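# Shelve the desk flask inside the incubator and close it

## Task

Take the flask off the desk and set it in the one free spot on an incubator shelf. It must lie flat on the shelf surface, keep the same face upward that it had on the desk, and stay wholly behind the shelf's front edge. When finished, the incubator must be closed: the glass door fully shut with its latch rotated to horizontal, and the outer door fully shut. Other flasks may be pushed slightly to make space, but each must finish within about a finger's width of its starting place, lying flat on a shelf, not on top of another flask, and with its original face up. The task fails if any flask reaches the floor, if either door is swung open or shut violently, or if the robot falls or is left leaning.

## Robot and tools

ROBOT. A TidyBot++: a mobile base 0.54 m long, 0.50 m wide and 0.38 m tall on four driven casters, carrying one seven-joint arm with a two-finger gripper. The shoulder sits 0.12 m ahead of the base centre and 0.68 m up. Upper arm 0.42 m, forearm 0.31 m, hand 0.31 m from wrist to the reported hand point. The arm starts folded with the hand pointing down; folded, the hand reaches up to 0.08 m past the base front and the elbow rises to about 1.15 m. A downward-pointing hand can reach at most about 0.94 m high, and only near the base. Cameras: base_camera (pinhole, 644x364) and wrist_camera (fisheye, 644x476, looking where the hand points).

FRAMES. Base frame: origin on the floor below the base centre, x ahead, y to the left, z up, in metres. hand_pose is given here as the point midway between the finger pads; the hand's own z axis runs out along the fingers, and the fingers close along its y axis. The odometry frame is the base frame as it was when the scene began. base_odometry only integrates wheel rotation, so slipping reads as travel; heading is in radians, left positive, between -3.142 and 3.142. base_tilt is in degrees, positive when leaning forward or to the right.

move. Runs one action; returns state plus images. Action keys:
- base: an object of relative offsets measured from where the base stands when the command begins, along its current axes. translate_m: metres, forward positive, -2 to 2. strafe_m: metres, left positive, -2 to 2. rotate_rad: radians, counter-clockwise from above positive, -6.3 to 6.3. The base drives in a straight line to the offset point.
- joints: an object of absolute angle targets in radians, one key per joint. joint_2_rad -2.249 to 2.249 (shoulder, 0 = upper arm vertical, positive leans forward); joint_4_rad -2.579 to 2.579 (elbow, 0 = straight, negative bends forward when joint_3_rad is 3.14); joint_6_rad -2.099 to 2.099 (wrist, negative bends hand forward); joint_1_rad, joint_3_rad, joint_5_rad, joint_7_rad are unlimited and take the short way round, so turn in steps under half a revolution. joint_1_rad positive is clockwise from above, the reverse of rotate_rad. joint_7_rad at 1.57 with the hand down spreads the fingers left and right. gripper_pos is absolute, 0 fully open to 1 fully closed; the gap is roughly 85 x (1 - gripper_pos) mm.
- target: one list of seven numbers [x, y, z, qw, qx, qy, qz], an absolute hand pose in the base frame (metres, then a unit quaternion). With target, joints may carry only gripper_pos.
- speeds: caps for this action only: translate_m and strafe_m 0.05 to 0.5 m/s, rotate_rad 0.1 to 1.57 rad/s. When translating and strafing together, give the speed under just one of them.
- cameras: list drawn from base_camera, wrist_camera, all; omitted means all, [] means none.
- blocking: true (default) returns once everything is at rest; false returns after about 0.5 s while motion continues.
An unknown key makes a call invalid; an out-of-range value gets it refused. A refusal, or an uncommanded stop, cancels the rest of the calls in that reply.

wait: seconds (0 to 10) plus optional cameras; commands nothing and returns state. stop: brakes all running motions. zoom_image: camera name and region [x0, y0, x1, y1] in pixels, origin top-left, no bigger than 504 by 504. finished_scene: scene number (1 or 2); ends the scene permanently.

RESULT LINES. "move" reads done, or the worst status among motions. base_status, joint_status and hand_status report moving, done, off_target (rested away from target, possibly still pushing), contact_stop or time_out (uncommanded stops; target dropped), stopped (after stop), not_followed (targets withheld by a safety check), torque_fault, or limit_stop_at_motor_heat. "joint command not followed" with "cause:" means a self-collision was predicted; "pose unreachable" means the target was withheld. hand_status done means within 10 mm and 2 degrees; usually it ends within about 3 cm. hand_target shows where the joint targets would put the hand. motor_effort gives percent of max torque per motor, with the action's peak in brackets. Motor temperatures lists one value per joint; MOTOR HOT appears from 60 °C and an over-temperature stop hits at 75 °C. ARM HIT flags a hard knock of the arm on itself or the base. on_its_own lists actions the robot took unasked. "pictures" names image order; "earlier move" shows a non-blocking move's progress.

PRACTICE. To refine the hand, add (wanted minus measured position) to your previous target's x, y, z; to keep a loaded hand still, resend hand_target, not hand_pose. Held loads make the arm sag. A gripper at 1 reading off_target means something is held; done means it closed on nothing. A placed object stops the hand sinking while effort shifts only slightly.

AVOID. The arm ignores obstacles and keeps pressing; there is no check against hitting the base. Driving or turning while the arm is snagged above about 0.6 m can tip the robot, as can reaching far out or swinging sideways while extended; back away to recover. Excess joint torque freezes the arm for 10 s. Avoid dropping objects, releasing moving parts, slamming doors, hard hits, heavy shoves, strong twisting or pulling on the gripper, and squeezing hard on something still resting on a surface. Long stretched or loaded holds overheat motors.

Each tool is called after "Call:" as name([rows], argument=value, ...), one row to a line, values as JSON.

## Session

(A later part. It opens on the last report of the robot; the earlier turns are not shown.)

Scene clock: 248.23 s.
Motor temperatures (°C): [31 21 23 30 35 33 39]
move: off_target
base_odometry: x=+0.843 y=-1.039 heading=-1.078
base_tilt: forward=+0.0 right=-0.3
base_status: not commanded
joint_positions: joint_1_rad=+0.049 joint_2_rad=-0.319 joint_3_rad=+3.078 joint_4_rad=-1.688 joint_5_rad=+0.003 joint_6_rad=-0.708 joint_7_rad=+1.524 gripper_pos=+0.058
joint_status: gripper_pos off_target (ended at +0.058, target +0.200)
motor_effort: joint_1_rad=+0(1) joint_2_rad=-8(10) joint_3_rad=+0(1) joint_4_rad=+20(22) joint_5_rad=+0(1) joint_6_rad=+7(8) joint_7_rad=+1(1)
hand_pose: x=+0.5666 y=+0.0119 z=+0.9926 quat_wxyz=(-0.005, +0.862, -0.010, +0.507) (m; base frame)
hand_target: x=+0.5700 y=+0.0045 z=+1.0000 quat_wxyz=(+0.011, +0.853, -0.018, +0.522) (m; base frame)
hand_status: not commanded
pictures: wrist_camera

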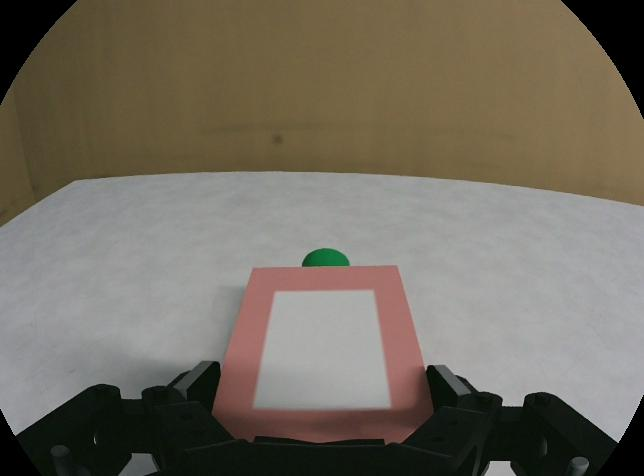

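Call:
move(target=[0.57, 0.0045, 1.04, 0.011, 0.853, -0.018, 0.522], joints={"gripper_pos": 0.4}, cameras=["wrist_camera"])

Scene clock: 254.37 s.
Motor temperatures (°C): [31 21 23 30 35 33 39]
move: off_target
base_odometry: x=+0.843 y=-1.039 heading=-1.078
base_tilt: forward=+0.1 right=-0.3
base_status: not commanded
joint_positions: joint_1_rad=+0.049 joint_2_rad=-0.307 joint_3_rad=+3.078 joint_4_rad=-1.570 joint_5_rad=+0.003 joint_6_rad=-0.747 joint_7_rad=+1.524 gripper_pos=+0.058
joint_status: gripper_pos off_target (ended at +0.058, target +0.400)
motor_effort: joint_1_rad=-1(1) joint_2_rad=-10(11) joint_3_rad=+0(1) joint_4_rad=+22(23) joint_5_rad=+1(1) joint_6_rad=+9(9) joint_7_rad=+0(1)
hand_pose: x=+0.5727 y=+0.0128 z=+1.0447 quat_wxyz=(-0.006, +0.845, -0.009, +0.535) (m; base frame)
hand_target: x=+0.5700 y=+0.0045 z=+1.0400 quat_wxyz=(+0.011, +0.853, -0.018, +0.522) (m; base frame)
hand_status: off_target (0.010 m and 2.8 deg from the pose sent, 0.048 m and 2.8 deg at the start)
pictures: wrist_camera

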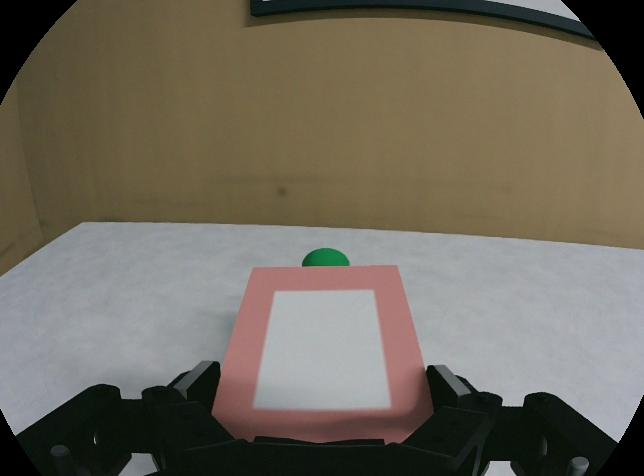

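Call:
move(base={"translate_m": -0.6}, speeds={"translate_m": 0.25}, cameras=[])

Call:
move(base={"rotate_rad": -1.69}, speeds={"rotate_rad": 0.6}, cameras=[])

Call:
move(base={"strafe_m": -1.05, "translate_m": 0.5}, speeds={"translate_m": 0.3})

Scene clock: 287.30 s.
Motor temperatures (°C): [31 21 23 30 35 33 39]
move: done
base_odometry: x=+0.560 y=-0.510 heading=-1.078
base_tilt: forward=+0.0 right=-0.3
base_status: done
joint_positions: joint_1_rad=+0.049 joint_2_rad=-0.297 joint_3_rad=+3.078 joint_4_rad=-1.570 joint_5_rad=+0.004 joint_6_rad=-0.748 joint_7_rad=+1.524 gripper_pos=+0.058
joint_status: not commanded
motor_effort: joint_1_rad=+1(1) joint_2_rad=-10(14) joint_3_rad=+0(2) joint_4_rad=+22(23) joint_5_rad=+1(1) joint_6_rad=+9(9) joint_7_rad=+1(1)
hand_pose: x=+0.5759 y=+0.0126 z=+1.0402 quat_wxyz=(-0.006, +0.847, -0.009, +0.531) (m; base frame)
hand_target: x=+0.5700 y=+0.0045 z=+1.0400 quat_wxyz=(+0.011, +0.853, -0.018, +0.522) (m; base frame)
hand_status: not commanded
pictures: none
No camera images: "cameras" was empty.

Scene clock: 290.83 s.
Motor temperatures (°C): [31 21 23 30 35 33 39]
move: done
base_odometry: x=+0.559 y=-0.510 heading=-2.768
base_tilt: forward=+0.1 right=-0.3
base_status: done
joint_positions: joint_1_rad=+0.049 joint_2_rad=-0.297 joint_3_rad=+3.076 joint_4_rad=-1.570 joint_5_rad=+0.006 joint_6_rad=-0.748 joint_7_rad=+1.524 gripper_pos=+0.058
joint_status: not commanded
motor_effort: joint_1_rad=+0(2) joint_2_rad=-10(11) joint_3_rad=+0(2) joint_4_rad=+22(22) joint_5_rad=+0(1) joint_6_rad=+9(9) joint_7_rad=+0(1)
hand_pose: x=+0.5759 y=+0.0130 z=+1.0402 quat_wxyz=(-0.005, +0.847, -0.008, +0.531) (m; base frame)
hand_target: x=+0.5700 y=+0.0045 z=+1.0400 quat_wxyz=(+0.011, +0.853, -0.018, +0.522) (m; base frame)
hand_status: not commanded
pictures: none
No camera images: "cameras" was empty.

Scene clock: 295.57 s.
Motor temperatures (°C): [31 21 23 30 35 33 39]
move: done
base_odometry: x=-0.289 y=+0.285 heading=-2.769
base_tilt: forward=+0.1 right=-0.3
base_status: done
joint_positions: joint_1_rad=+0.049 joint_2_rad=-0.296 joint_3_rad=+3.074 joint_4_rad=-1.570 joint_5_rad=+0.007 joint_6_rad=-0.748 joint_7_rad=+1.524 gripper_pos=+0.058
joint_status: not commanded
motor_effort: joint_1_rad=+0(2) joint_2_rad=-10(13) joint_3_rad=+0(3) joint_4_rad=+22(23) joint_5_rad=+0(1) joint_6_rad=+9(9) joint_7_rad=+1(1)
hand_pose: x=+0.5764 y=+0.0141 z=+1.0396 quat_wxyz=(-0.005, +0.848, -0.007, +0.531) (m; base frame)
hand_target: x=+0.5700 y=+0.0045 z=+1.0400 quat_wxyz=(+0.011, +0.853, -0.018, +0.522) (m; base frame)
hand_status: not commanded
pictures: base_camera, wrist_camera

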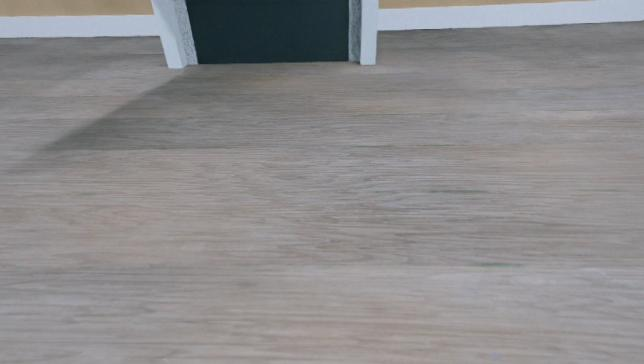

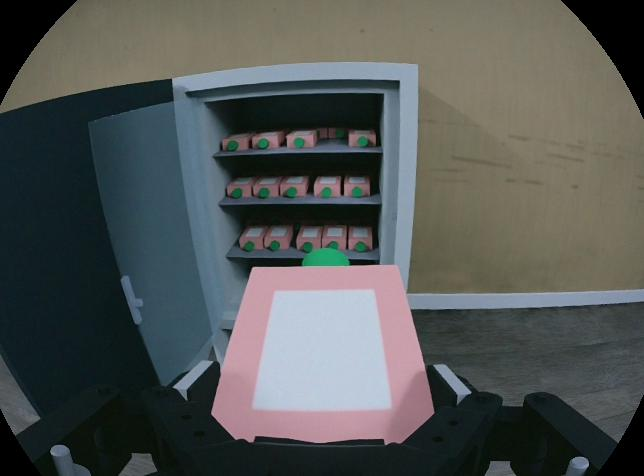

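Call:
zoom_image(camera="wrist_camera", region=[200, 90, 400, 270])

Scaled by 2.520.

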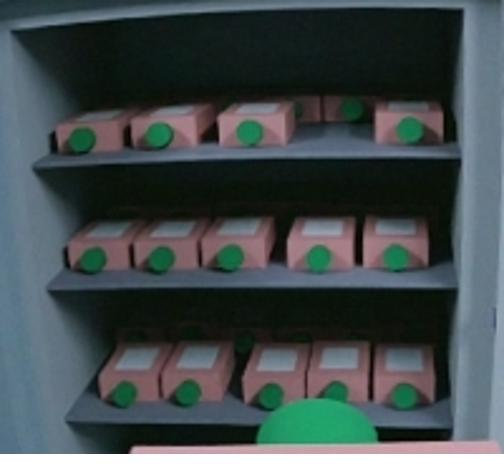

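Call:
zoom_image(camera="wrist_camera", region=[200, 100, 300, 170])

Call:
zoom_image(camera="wrist_camera", region=[300, 100, 400, 170])

Scaled by 5.040.

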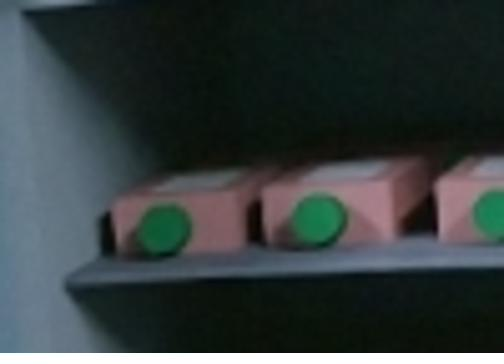

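Scaled by 5.040.

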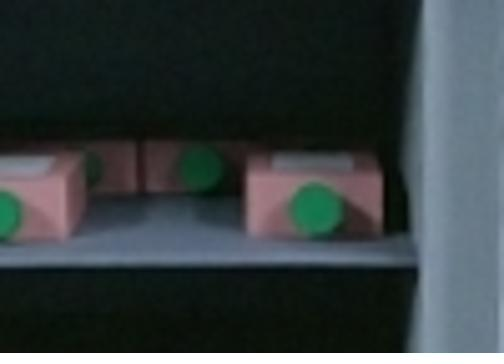

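Call:
move(base={"rotate_rad": -0.1}, cameras=[])

Call:
move(base={"strafe_m": -0.15, "translate_m": 0.2}, speeds={"translate_m": 0.2})

Call:
zoom_image(camera="wrist_camera", region=[180, 50, 440, 200])

Scene clock: 358.27 s.
Motor temperatures (°C): [31 21 23 30 35 33 39]
move: done
base_odometry: x=-0.289 y=+0.285 heading=-2.869
base_tilt: forward=+0.0 right=-0.3
base_status: done
joint_positions: joint_1_rad=+0.050 joint_2_rad=-0.296 joint_3_rad=+3.074 joint_4_rad=-1.570 joint_5_rad=+0.010 joint_6_rad=-0.748 joint_7_rad=+1.524 gripper_pos=+0.058
joint_status: not commanded
motor_effort: joint_1_rad=+0(2) joint_2_rad=-10(11) joint_3_rad=+0(2) joint_4_rad=+22(22) joint_5_rad=+1(1) joint_6_rad=+9(9) joint_7_rad=+1(1)
hand_pose: x=+0.5764 y=+0.0129 z=+1.0396 quat_wxyz=(-0.003, +0.848, -0.007, +0.531) (m; base frame)
hand_target: x=+0.5700 y=+0.0045 z=+1.0400 quat_wxyz=(+0.011, +0.853, -0.018, +0.522) (m; base frame)
hand_status: not commanded
pictures: none
No camera images: "cameras" was empty.

Scene clock: 360.27 s.
Motor temperatures (°C): [31 21 23 30 35 33 39]
move: done
base_odometry: x=-0.523 y=+0.376 heading=-2.869
base_tilt: forward=+0.0 right=-0.3
base_status: done
joint_positions: joint_1_rad=+0.050 joint_2_rad=-0.293 joint_3_rad=+3.074 joint_4_rad=-1.570 joint_5_rad=+0.010 joint_6_rad=-0.748 joint_7_rad=+1.524 gripper_pos=+0.058
joint_status: not commanded
motor_effort: joint_1_rad=+0(1) joint_2_rad=-10(13) joint_3_rad=+0(3) joint_4_rad=+21(23) joint_5_rad=+1(1) joint_6_rad=+9(9) joint_7_rad=+0(1)
hand_pose: x=+0.5773 y=+0.0130 z=+1.0385 quat_wxyz=(-0.003, +0.848, -0.007, +0.530) (m; base frame)
hand_target: x=+0.5700 y=+0.0045 z=+1.0400 quat_wxyz=(+0.011, +0.853, -0.018, +0.522) (m; base frame)
hand_status: not commanded
pictures: base_camera, wrist_camera

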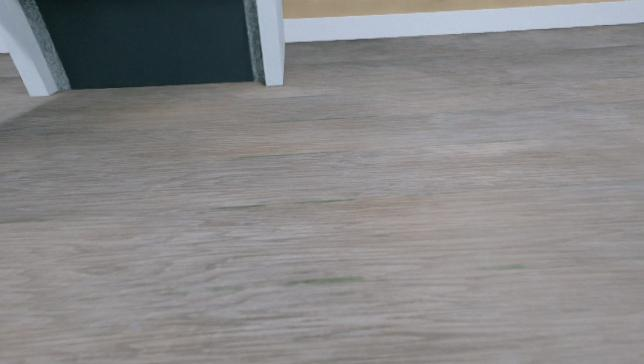

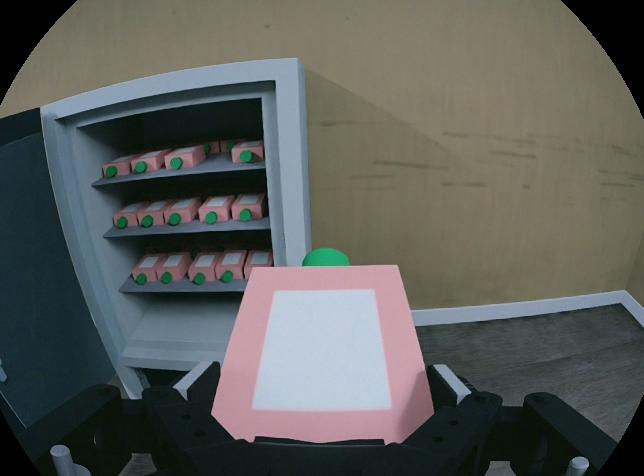

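Scaled by 1.938.

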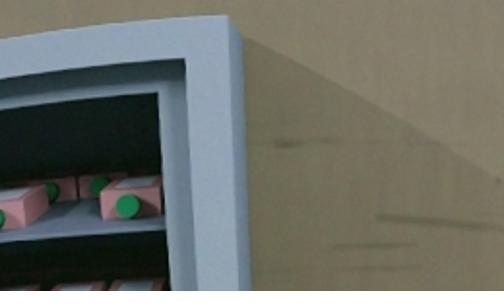

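Call:
move(base={"rotate_rad": 0.06}, cameras=[])

Call:
move(base={"strafe_m": 0.17, "translate_m": 0.2}, speeds={"translate_m": 0.2})

Call:
zoom_image(camera="wrist_camera", region=[180, 80, 440, 270])

Scene clock: 390.47 s.
Motor temperatures (°C): [31 21 23 30 35 32 39]
move: done
base_odometry: x=-0.523 y=+0.376 heading=-2.809
base_tilt: forward=+0.1 right=-0.3
base_status: done
joint_positions: joint_1_rad=+0.047 joint_2_rad=-0.293 joint_3_rad=+3.070 joint_4_rad=-1.570 joint_5_rad=+0.010 joint_6_rad=-0.748 joint_7_rad=+1.524 gripper_pos=+0.058
joint_status: not commanded
motor_effort: joint_1_rad=-1(1) joint_2_rad=-11(11) joint_3_rad=+0(2) joint_4_rad=+22(22) joint_5_rad=+1(1) joint_6_rad=+9(9) joint_7_rad=+0(1)
hand_pose: x=+0.5771 y=+0.0161 z=+1.0384 quat_wxyz=(-0.004, +0.848, -0.004, +0.529) (m; base frame)
hand_target: x=+0.5700 y=+0.0045 z=+1.0400 quat_wxyz=(+0.011, +0.853, -0.018, +0.522) (m; base frame)
hand_status: not commanded
pictures: none
No camera images: "cameras" was empty.

Scene clock: 392.50 s.
Motor temperatures (°C): [31 21 23 30 35 32 39]
move: done
base_odometry: x=-0.656 y=+0.150 heading=-2.810
base_tilt: forward=+0.1 right=-0.4
base_status: done
joint_positions: joint_1_rad=+0.047 joint_2_rad=-0.292 joint_3_rad=+3.070 joint_4_rad=-1.570 joint_5_rad=+0.010 joint_6_rad=-0.749 joint_7_rad=+1.524 gripper_pos=+0.058
joint_status: not commanded
motor_effort: joint_1_rad=+0(2) joint_2_rad=-11(13) joint_3_rad=+1(2) joint_4_rad=+22(22) joint_5_rad=+1(1) joint_6_rad=+9(10) joint_7_rad=+1(1)
hand_pose: x=+0.5774 y=+0.0161 z=+1.0380 quat_wxyz=(-0.004, +0.849, -0.004, +0.529) (m; base frame)
hand_target: x=+0.5700 y=+0.0045 z=+1.0400 quat_wxyz=(+0.011, +0.853, -0.018, +0.522) (m; base frame)
hand_status: not commanded
pictures: base_camera, wrist_camera

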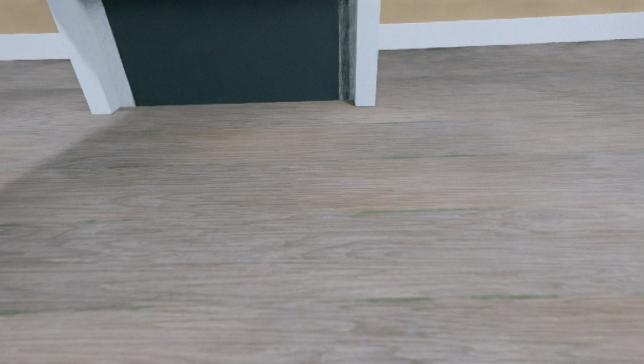

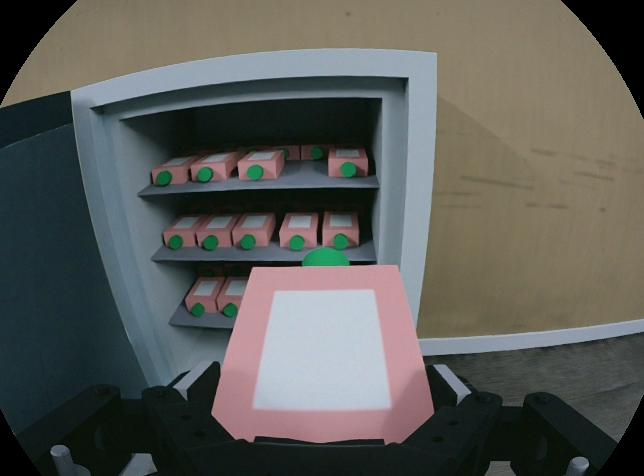

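Scaled by 1.938.

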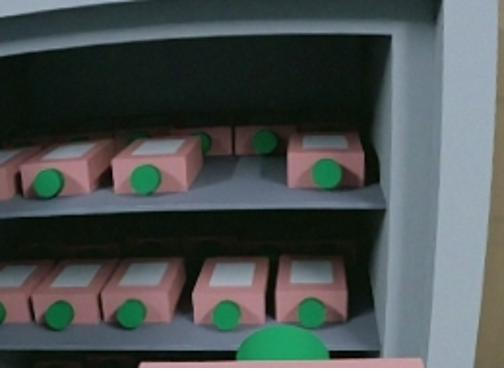

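Call:
move(target=[0.57, 0.0045, 1.02, 0.0105, 0.866, -0.018, 0.5], cameras=[])

Call:
move(base={"strafe_m": 0.03, "translate_m": 0.2}, speeds={"translate_m": 0.15})

Call:
zoom_image(camera="wrist_camera", region=[180, 80, 440, 270])

Scene clock: 429.60 s.
Motor temperatures (°C): [31 21 23 30 35 32 39]
move: off_target
base_odometry: x=-0.656 y=+0.150 heading=-2.810
base_tilt: forward=+0.0 right=-0.3
base_status: not commanded
joint_positions: joint_1_rad=+0.046 joint_2_rad=-0.289 joint_3_rad=+3.071 joint_4_rad=-1.570 joint_5_rad=+0.010 joint_6_rad=-0.775 joint_7_rad=+1.524 gripper_pos=+0.058
joint_status: not commanded
motor_effort: joint_1_rad=-1(1) joint_2_rad=-11(12) joint_3_rad=+0(1) joint_4_rad=+22(23) joint_5_rad=+1(1) joint_6_rad=+9(9) joint_7_rad=+1(1)
hand_pose: x=+0.5748 y=+0.0165 z=+1.0290 quat_wxyz=(-0.004, +0.856, -0.004, +0.516) (m; base frame)
hand_target: x=+0.5700 y=+0.0045 z=+1.0200 quat_wxyz=(+0.011, +0.866, -0.018, +0.500) (m; base frame)
hand_status: off_target (0.016 m and 3.2 deg from the pose sent, 0.023 m and 4.5 deg at the start)
pictures: none
No camera images: "cameras" was empty.

Scene clock: 431.60 s.
Motor temperatures (°C): [31 21 23 30 35 32 39]
move: done
base_odometry: x=-0.836 y=+0.056 heading=-2.809
base_tilt: forward=+0.0 right=-0.3
base_status: done
joint_positions: joint_1_rad=+0.046 joint_2_rad=-0.279 joint_3_rad=+3.071 joint_4_rad=-1.570 joint_5_rad=+0.010 joint_6_rad=-0.775 joint_7_rad=+1.524 gripper_pos=+0.058
joint_status: not commanded
motor_effort: joint_1_rad=+0(1) joint_2_rad=-11(14) joint_3_rad=-1(1) joint_4_rad=+22(22) joint_5_rad=+0(1) joint_6_rad=+9(9) joint_7_rad=+0(1)
hand_pose: x=+0.5782 y=+0.0163 z=+1.0243 quat_wxyz=(-0.004, +0.859, -0.004, +0.512) (m; base frame)
hand_target: x=+0.5700 y=+0.0045 z=+1.0200 quat_wxyz=(+0.011, +0.866, -0.018, +0.500) (m; base frame)
hand_status: not commanded
pictures: base_camera, wrist_camera

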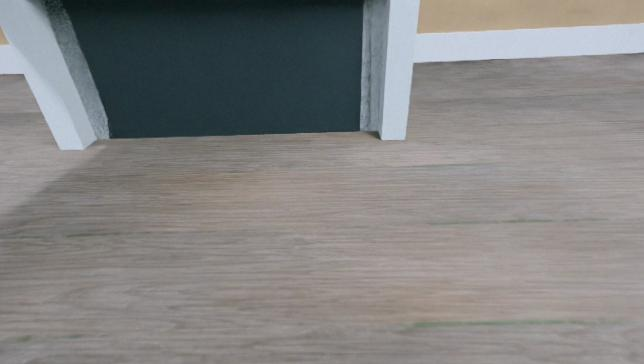

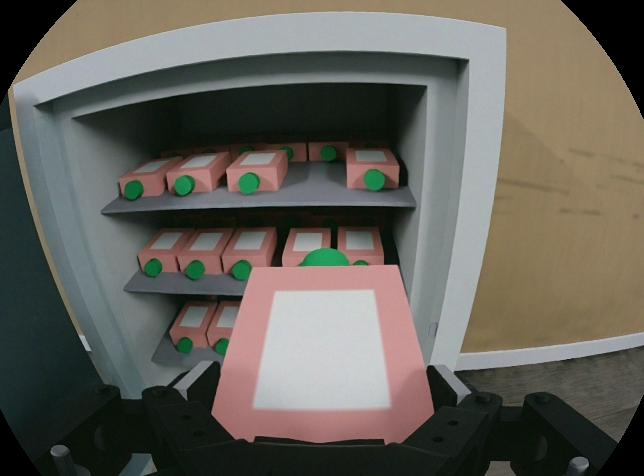

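Scaled by 1.938.

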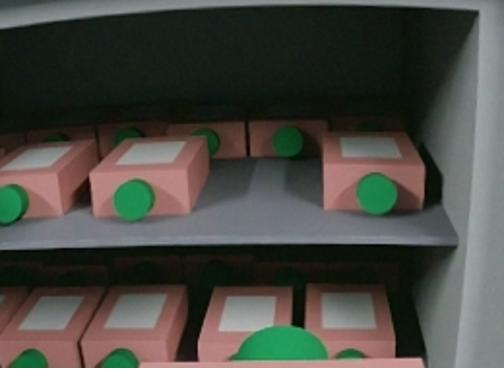

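Call:
zoom_image(camera="wrist_camera", region=[330, 80, 450, 230])

Call:
zoom_image(camera="wrist_camera", region=[80, 100, 240, 240])

Scaled by 3.360.

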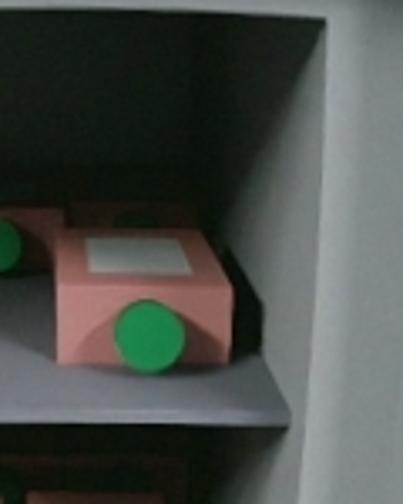

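Scaled by 3.150.

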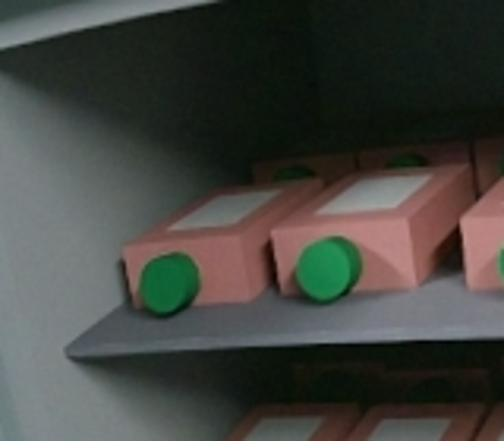

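Call:
move(base={"strafe_m": 0.006, "translate_m": 0.3}, speeds={"translate_m": 0.12})

Call:
zoom_image(camera="wrist_camera", region=[160, 80, 500, 440])

Scene clock: 500.57 s.
Motor temperatures (°C): [31 21 23 30 35 32 39]
move: done
base_odometry: x=-1.117 y=-0.048 heading=-2.809
base_tilt: forward=+0.0 right=-0.3
base_status: done
joint_positions: joint_1_rad=+0.046 joint_2_rad=-0.277 joint_3_rad=+3.071 joint_4_rad=-1.570 joint_5_rad=+0.010 joint_6_rad=-0.775 joint_7_rad=+1.524 gripper_pos=+0.058
joint_status: not commanded
motor_effort: joint_1_rad=+0(1) joint_2_rad=-11(14) joint_3_rad=-1(1) joint_4_rad=+22(23) joint_5_rad=+0(1) joint_6_rad=+8(9) joint_7_rad=+1(1)
hand_pose: x=+0.5788 y=+0.0163 z=+1.0235 quat_wxyz=(-0.004, +0.860, -0.004, +0.511) (m; base frame)
hand_target: x=+0.5700 y=+0.0045 z=+1.0200 quat_wxyz=(+0.011, +0.866, -0.018, +0.500) (m; base frame)
hand_status: not commanded
pictures: base_camera, wrist_camera

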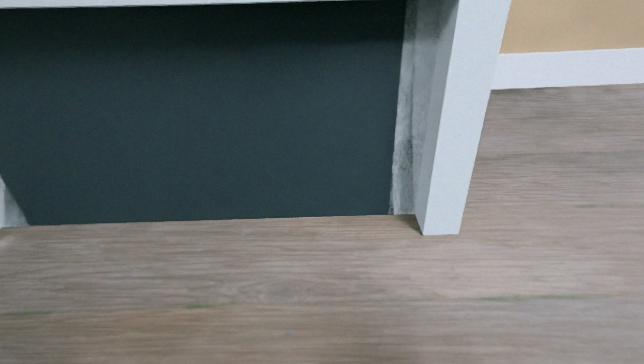

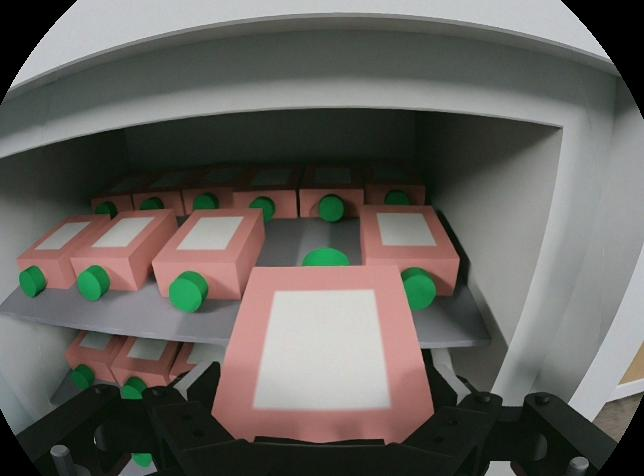

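Scaled by 1.400.

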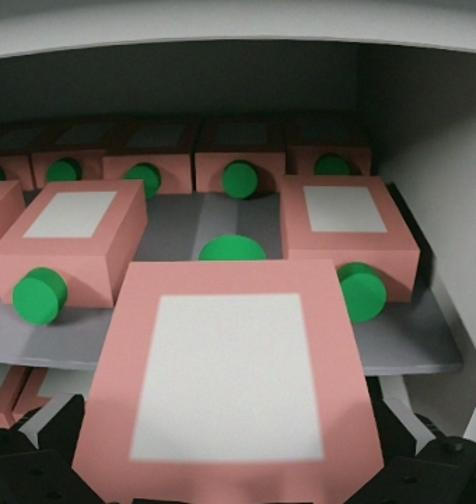

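Call:
move(base={"strafe_m": 0.018}, speeds={"strafe_m": 0.1}, cameras=[])

Call:
move(base={"translate_m": 0.06}, speeds={"translate_m": 0.08})

Call:
zoom_image(camera="wrist_camera", region=[160, 80, 500, 440])

Scene clock: 521.43 s.
Motor temperatures (°C): [31 21 23 30 35 32 39]
move: done
base_odometry: x=-1.112 y=-0.065 heading=-2.809
base_tilt: forward=+0.1 right=-0.3
base_status: done
joint_positions: joint_1_rad=+0.044 joint_2_rad=-0.277 joint_3_rad=+3.070 joint_4_rad=-1.570 joint_5_rad=+0.011 joint_6_rad=-0.775 joint_7_rad=+1.524 gripper_pos=+0.058
joint_status: not commanded
motor_effort: joint_1_rad=-1(1) joint_2_rad=-11(12) joint_3_rad=-1(3) joint_4_rad=+23(23) joint_5_rad=+0(1) joint_6_rad=+9(9) joint_7_rad=+1(1)
hand_pose: x=+0.5788 y=+0.0170 z=+1.0235 quat_wxyz=(-0.005, +0.860, -0.003, +0.511) (m; base frame)
hand_target: x=+0.5700 y=+0.0045 z=+1.0200 quat_wxyz=(+0.011, +0.866, -0.018, +0.500) (m; base frame)
hand_status: not commanded
pictures: none
No camera images: "cameras" was empty.

Scene clock: 522.70 s.
Motor temperatures (°C): [31 21 23 30 35 32 39]
move: done
base_odometry: x=-1.168 y=-0.085 heading=-2.809
base_tilt: forward=+0.0 right=-0.3
base_status: done
joint_positions: joint_1_rad=+0.044 joint_2_rad=-0.278 joint_3_rad=+3.070 joint_4_rad=-1.570 joint_5_rad=+0.011 joint_6_rad=-0.776 joint_7_rad=+1.524 gripper_pos=+0.058
joint_status: not commanded
motor_effort: joint_1_rad=-1(1) joint_2_rad=-11(14) joint_3_rad=+0(1) joint_4_rad=+22(23) joint_5_rad=+0(1) joint_6_rad=+9(9) joint_7_rad=+0(1)
hand_pose: x=+0.5786 y=+0.0170 z=+1.0236 quat_wxyz=(-0.005, +0.860, -0.003, +0.511) (m; base frame)
hand_target: x=+0.5700 y=+0.0045 z=+1.0200 quat_wxyz=(+0.011, +0.866, -0.018, +0.500) (m; base frame)
hand_status: not commanded
pictures: base_camera, wrist_camera

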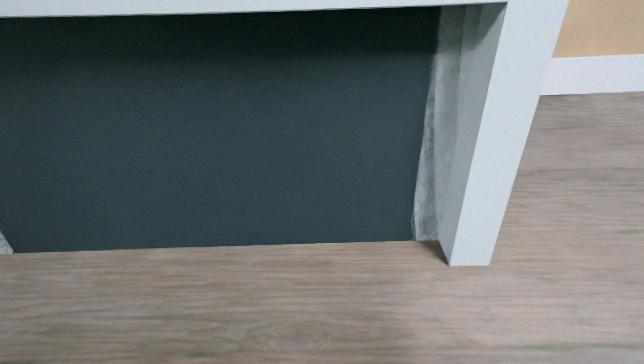

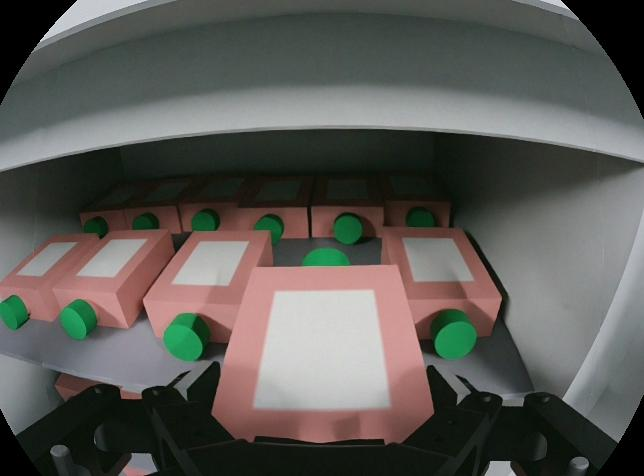

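Scaled by 1.400.

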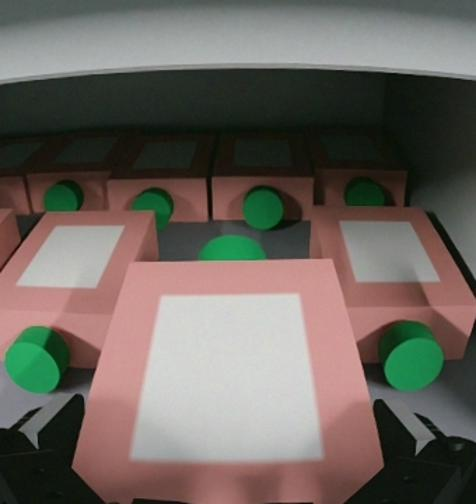

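Call:
move(base={"strafe_m": 0.006, "translate_m": 0.06}, speeds={"translate_m": 0.08})

Call:
zoom_image(camera="wrist_camera", region=[160, 80, 500, 440])

Scene clock: 535.63 s.
Motor temperatures (°C): [31 21 23 30 35 32 39]
move: done
base_odometry: x=-1.223 y=-0.110 heading=-2.809
base_tilt: forward=+0.0 right=-0.3
base_status: done
joint_positions: joint_1_rad=+0.044 joint_2_rad=-0.278 joint_3_rad=+3.070 joint_4_rad=-1.570 joint_5_rad=+0.011 joint_6_rad=-0.776 joint_7_rad=+1.524 gripper_pos=+0.058
joint_status: not commanded
motor_effort: joint_1_rad=+0(1) joint_2_rad=-11(14) joint_3_rad=-1(1) joint_4_rad=+22(22) joint_5_rad=+0(1) joint_6_rad=+9(9) joint_7_rad=+1(1)
hand_pose: x=+0.5784 y=+0.0170 z=+1.0238 quat_wxyz=(-0.005, +0.859, -0.003, +0.511) (m; base frame)
hand_target: x=+0.5700 y=+0.0045 z=+1.0200 quat_wxyz=(+0.011, +0.866, -0.018, +0.500) (m; base frame)
hand_status: not commanded
pictures: base_camera, wrist_camera

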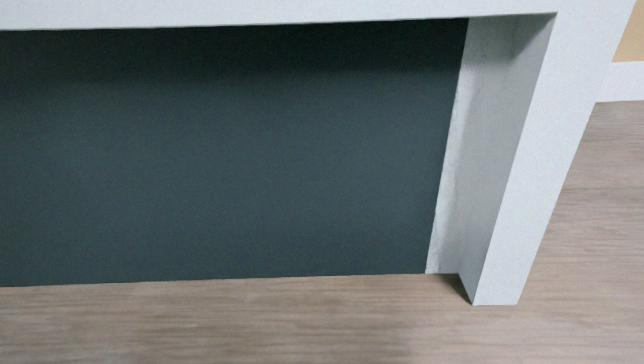

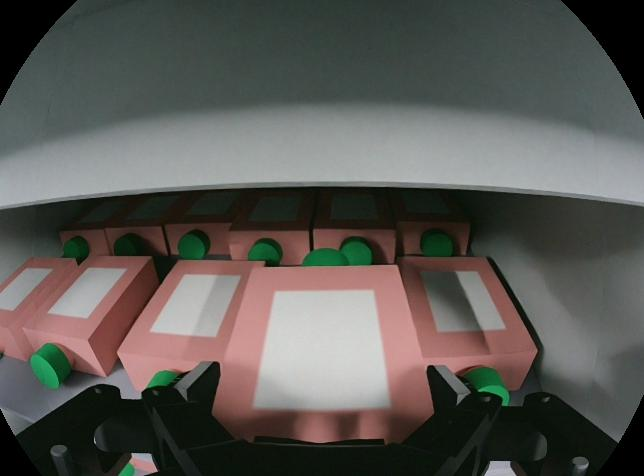

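Scaled by 1.400.

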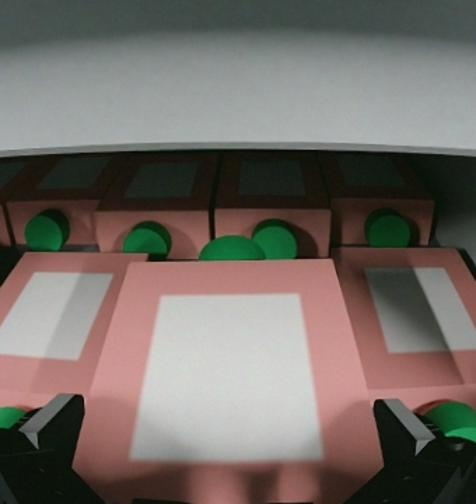

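Call:
move(base={"translate_m": -0.006}, target=[0.57, 0.0045, 0.996, 0.0105, 0.866, -0.018, 0.5])

Call:
zoom_image(camera="wrist_camera", region=[80, 180, 560, 476])

Scene clock: 563.03 s.
Motor temperatures (°C): [31 21 23 30 35 32 39]
move: off_target
base_odometry: x=-1.218 y=-0.108 heading=-2.809
base_tilt: forward=+0.1 right=-0.2
base_status: done
joint_positions: joint_1_rad=+0.044 joint_2_rad=-0.289 joint_3_rad=+3.070 joint_4_rad=-1.651 joint_5_rad=+0.011 joint_6_rad=-0.770 joint_7_rad=+1.524 gripper_pos=+0.058
joint_status: not commanded
motor_effort: joint_1_rad=+1(1) joint_2_rad=-11(15) joint_3_rad=+0(1) joint_4_rad=+22(23) joint_5_rad=+1(1) joint_6_rad=+8(9) joint_7_rad=+0(1)
hand_pose: x=+0.5692 y=+0.0162 z=+0.9840 quat_wxyz=(-0.003, +0.875, -0.003, +0.483) (m; base frame)
hand_target: x=+0.5700 y=+0.0045 z=+0.9960 quat_wxyz=(+0.010, +0.866, -0.018, +0.500) (m; base frame)
hand_status: off_target (0.017 m and 3.2 deg from the pose sent, 0.032 m and 2.9 deg at the start)
pictures: base_camera, wrist_camera

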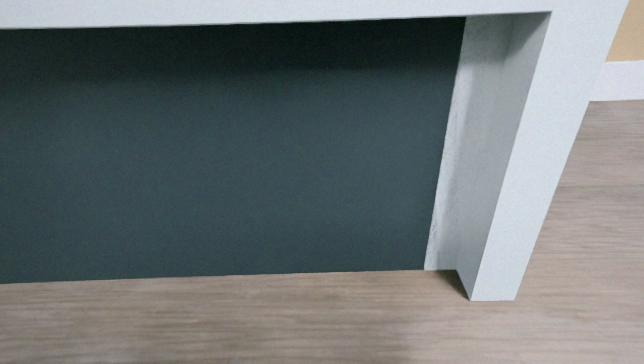

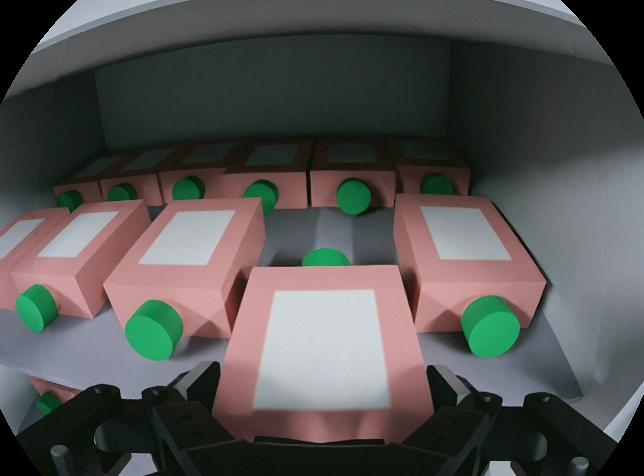

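Scaled by 1.050.

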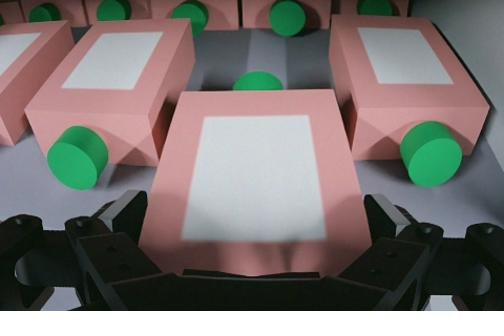

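Call:
move(target=[0.57, 0.0045, 0.994, 0.0105, 0.850, -0.018, 0.526])

Call:
zoom_image(camera="wrist_camera", region=[80, 180, 560, 476])

Scene clock: 569.70 s.
Motor temperatures (°C): [31 21 23 30 35 32 39]
move: off_target
base_odometry: x=-1.218 y=-0.108 heading=-2.809
base_tilt: forward=+0.1 right=-0.3
base_status: not commanded
joint_positions: joint_1_rad=+0.051 joint_2_rad=-0.310 joint_3_rad=+3.070 joint_4_rad=-1.721 joint_5_rad=+0.011 joint_6_rad=-0.680 joint_7_rad=+1.524 gripper_pos=+0.058
joint_status: not commanded
motor_effort: joint_1_rad=+0(1) joint_2_rad=-9(11) joint_3_rad=+0(1) joint_4_rad=+21(22) joint_5_rad=+1(1) joint_6_rad=+8(9) joint_7_rad=+1(1)
hand_pose: x=+0.5703 y=+0.0136 z=+0.9771 quat_wxyz=(-0.002, +0.865, -0.005, +0.501) (m; base frame)
hand_target: x=+0.5700 y=+0.0045 z=+0.9940 quat_wxyz=(+0.010, +0.850, -0.018, +0.526) (m; base frame)
hand_status: off_target (0.019 m and 3.9 deg from the pose sent, 0.015 m and 6.1 deg at the start)
pictures: base_camera, wrist_camera

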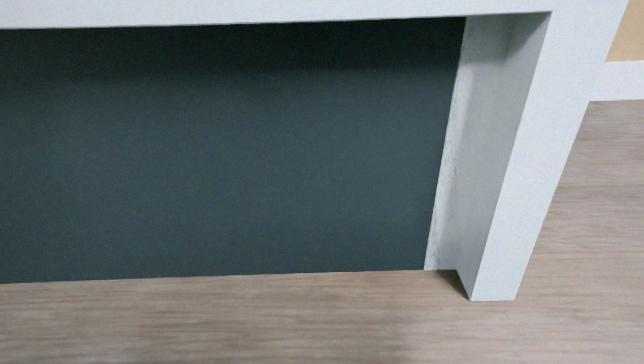

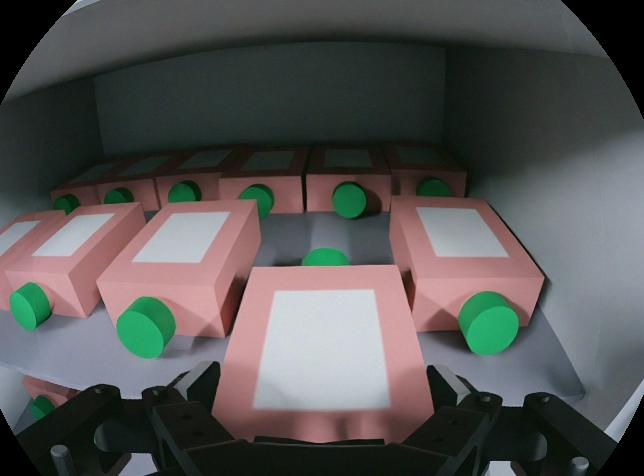

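Scaled by 1.050.

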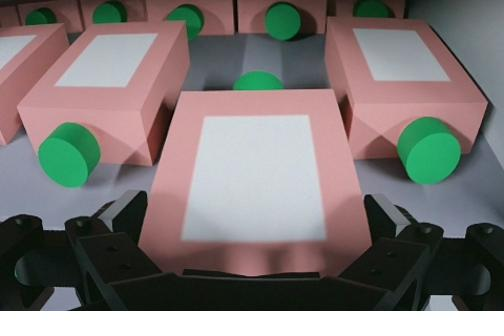

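Call:
move(target=[0.57, 0.0095, 0.986, 0.0105, 0.850, -0.018, 0.526])

Call:
zoom_image(camera="wrist_camera", region=[80, 180, 560, 476])

Scene clock: 577.67 s.
Motor temperatures (°C): [31 21 23 30 35 32 39]
move: off_target
base_odometry: x=-1.218 y=-0.108 heading=-2.809
base_tilt: forward=+0.0 right=-0.3
base_status: not commanded
joint_positions: joint_1_rad=+0.068 joint_2_rad=-0.317 joint_3_rad=+3.053 joint_4_rad=-1.742 joint_5_rad=+0.013 joint_6_rad=-0.650 joint_7_rad=+1.514 gripper_pos=+0.058
joint_status: not commanded
motor_effort: joint_1_rad=+0(1) joint_2_rad=-9(10) joint_3_rad=+1(1) joint_4_rad=+21(22) joint_5_rad=+1(1) joint_6_rad=+8(8) joint_7_rad=+1(1)
hand_pose: x=+0.5704 y=+0.0144 z=+0.9761 quat_wxyz=(-0.001, +0.861, -0.008, +0.508) (m; base frame)
hand_target: x=+0.5700 y=+0.0095 z=+0.9860 quat_wxyz=(+0.010, +0.850, -0.018, +0.526) (m; base frame)
hand_status: off_target (0.011 m and 3.0 deg from the pose sent, 0.010 m and 3.9 deg at the start)
pictures: base_camera, wrist_camera

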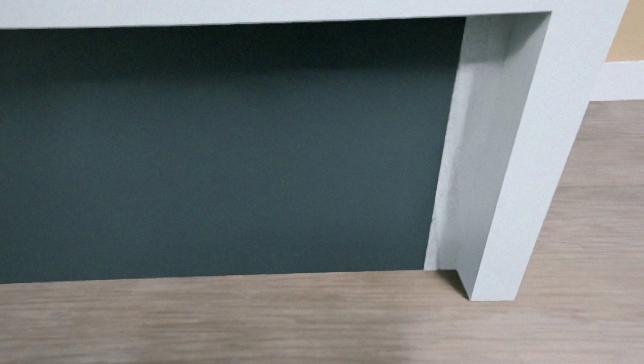

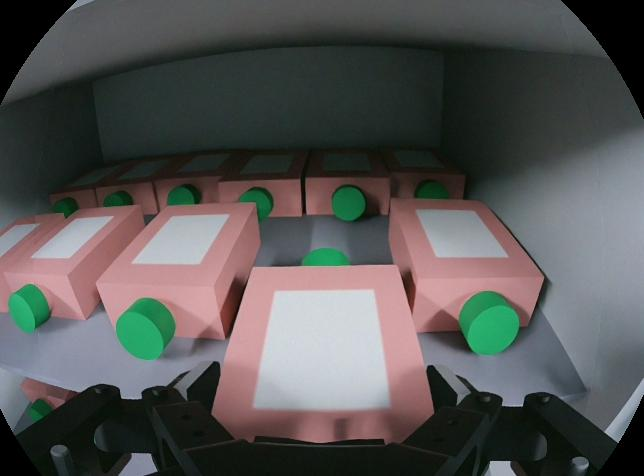

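Scaled by 1.050.

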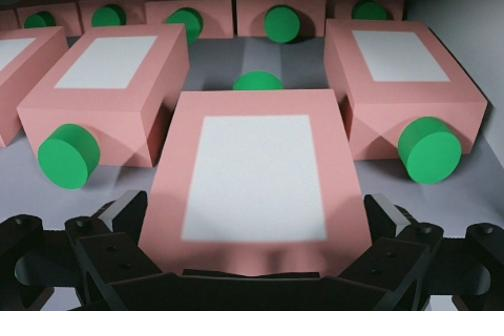

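Call:
move(target=[0.57, 0.0095, 0.978, 0.0105, 0.850, -0.018, 0.526])

Scene clock: 607.60 s.
Motor temperatures (°C): [31 21 23 30 35 32 39]
move: off_target
base_odometry: x=-1.218 y=-0.108 heading=-2.809
base_tilt: forward=+0.1 right=-0.3
base_status: not commanded
joint_positions: joint_1_rad=+0.069 joint_2_rad=-0.327 joint_3_rad=+3.052 joint_4_rad=-1.763 joint_5_rad=+0.013 joint_6_rad=-0.621 joint_7_rad=+1.514 gripper_pos=+0.058
joint_status: not commanded
motor_effort: joint_1_rad=+0(1) joint_2_rad=-7(9) joint_3_rad=+0(1) joint_4_rad=+20(20) joint_5_rad=+1(1) joint_6_rad=+7(8) joint_7_rad=+1(1)
hand_pose: x=+0.5698 y=+0.0144 z=+0.9758 quat_wxyz=(+0.000, +0.857, -0.008, +0.515) (m; base frame)
hand_target: x=+0.5700 y=+0.0095 z=+0.9780 quat_wxyz=(+0.010, +0.850, -0.018, +0.526) (m; base frame)
hand_status: off_target (0.005 m and 2.2 deg from the pose sent, 0.005 m and 3.0 deg at the start)
pictures: base_camera, wrist_camera

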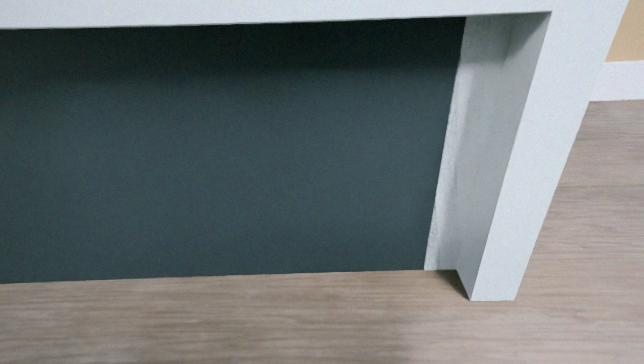

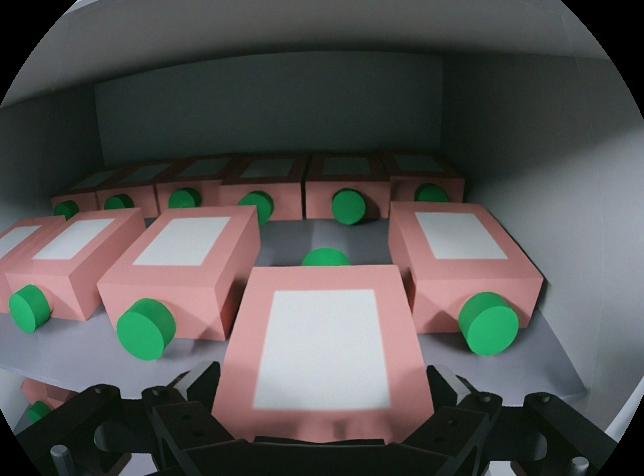

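Call:
move(target=[0.57, 0.0095, 0.970, 0.0105, 0.855, -0.018, 0.518], cameras=[])

Call:
move(target=[0.57, 0.0095, 0.962, 0.0105, 0.858, -0.018, 0.513])

Scene clock: 614.97 s.
Motor temperatures (°C): [31 21 23 30 35 32 39]
move: done
base_odometry: x=-1.218 y=-0.108 heading=-2.809
base_tilt: forward=+0.1 right=-0.3
base_status: not commanded
joint_positions: joint_1_rad=+0.069 joint_2_rad=-0.327 joint_3_rad=+3.052 joint_4_rad=-1.764 joint_5_rad=+0.013 joint_6_rad=-0.621 joint_7_rad=+1.514 gripper_pos=+0.058
joint_status: not commanded
motor_effort: joint_1_rad=+1(1) joint_2_rad=-7(7) joint_3_rad=+0(1) joint_4_rad=+18(20) joint_5_rad=+1(1) joint_6_rad=+6(7) joint_7_rad=+1(1)
hand_pose: x=+0.5697 y=+0.0144 z=+0.9756 quat_wxyz=(+0.000, +0.857, -0.008, +0.515) (m; base frame)
hand_target: x=+0.5700 y=+0.0095 z=+0.9700 quat_wxyz=(+0.011, +0.855, -0.018, +0.518) (m; base frame)
hand_status: done (0.007 m and 1.7 deg from the pose sent, 0.008 m and 1.8 deg at the start)
pictures: none
No camera images: "cameras" was empty.

Scene clock: 615.50 s.
Motor temperatures (°C): [31 21 23 30 35 32 39]
move: off_target
base_odometry: x=-1.218 y=-0.108 heading=-2.809
base_tilt: forward=+0.1 right=-0.2
base_status: not commanded
joint_positions: joint_1_rad=+0.069 joint_2_rad=-0.329 joint_3_rad=+3.052 joint_4_rad=-1.770 joint_5_rad=+0.013 joint_6_rad=-0.613 joint_7_rad=+1.514 gripper_pos=+0.058
joint_status: not commanded
motor_effort: joint_1_rad=-1(2) joint_2_rad=-6(7) joint_3_rad=-1(1) joint_4_rad=+17(19) joint_5_rad=+0(1) joint_6_rad=+5(6) joint_7_rad=+1(1)
hand_pose: x=+0.5695 y=+0.0145 z=+0.9755 quat_wxyz=(+0.000, +0.856, -0.008, +0.517) (m; base frame)
hand_target: x=+0.5700 y=+0.0095 z=+0.9620 quat_wxyz=(+0.011, +0.858, -0.018, +0.513) (m; base frame)
hand_status: off_target (0.014 m and 1.8 deg from the pose sent, 0.014 m and 1.7 deg at the start)
pictures: base_camera, wrist_camera

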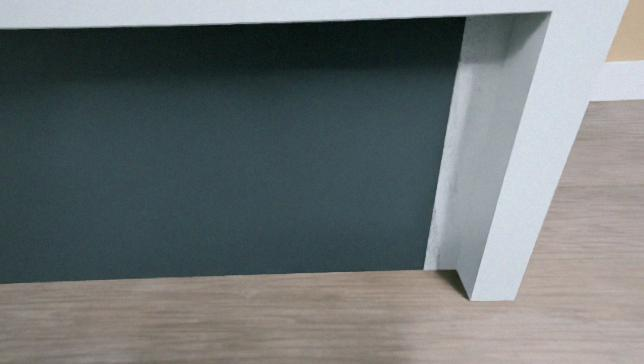

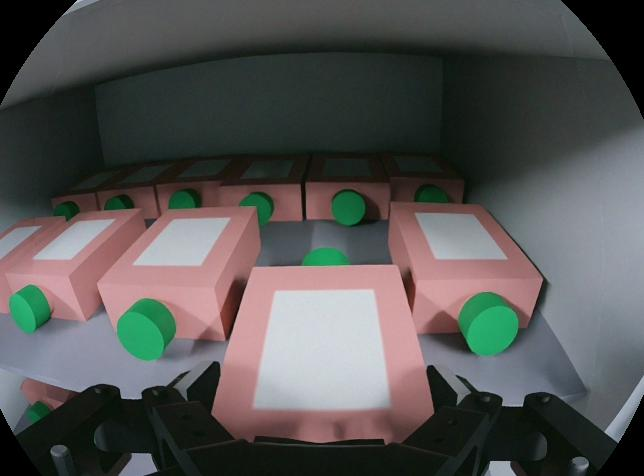

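Call:
zoom_image(camera="wrist_camera", region=[80, 180, 560, 460])

Scaled by 1.050.

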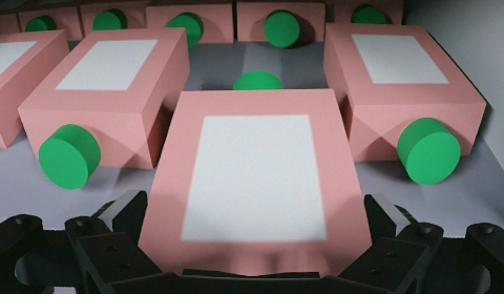

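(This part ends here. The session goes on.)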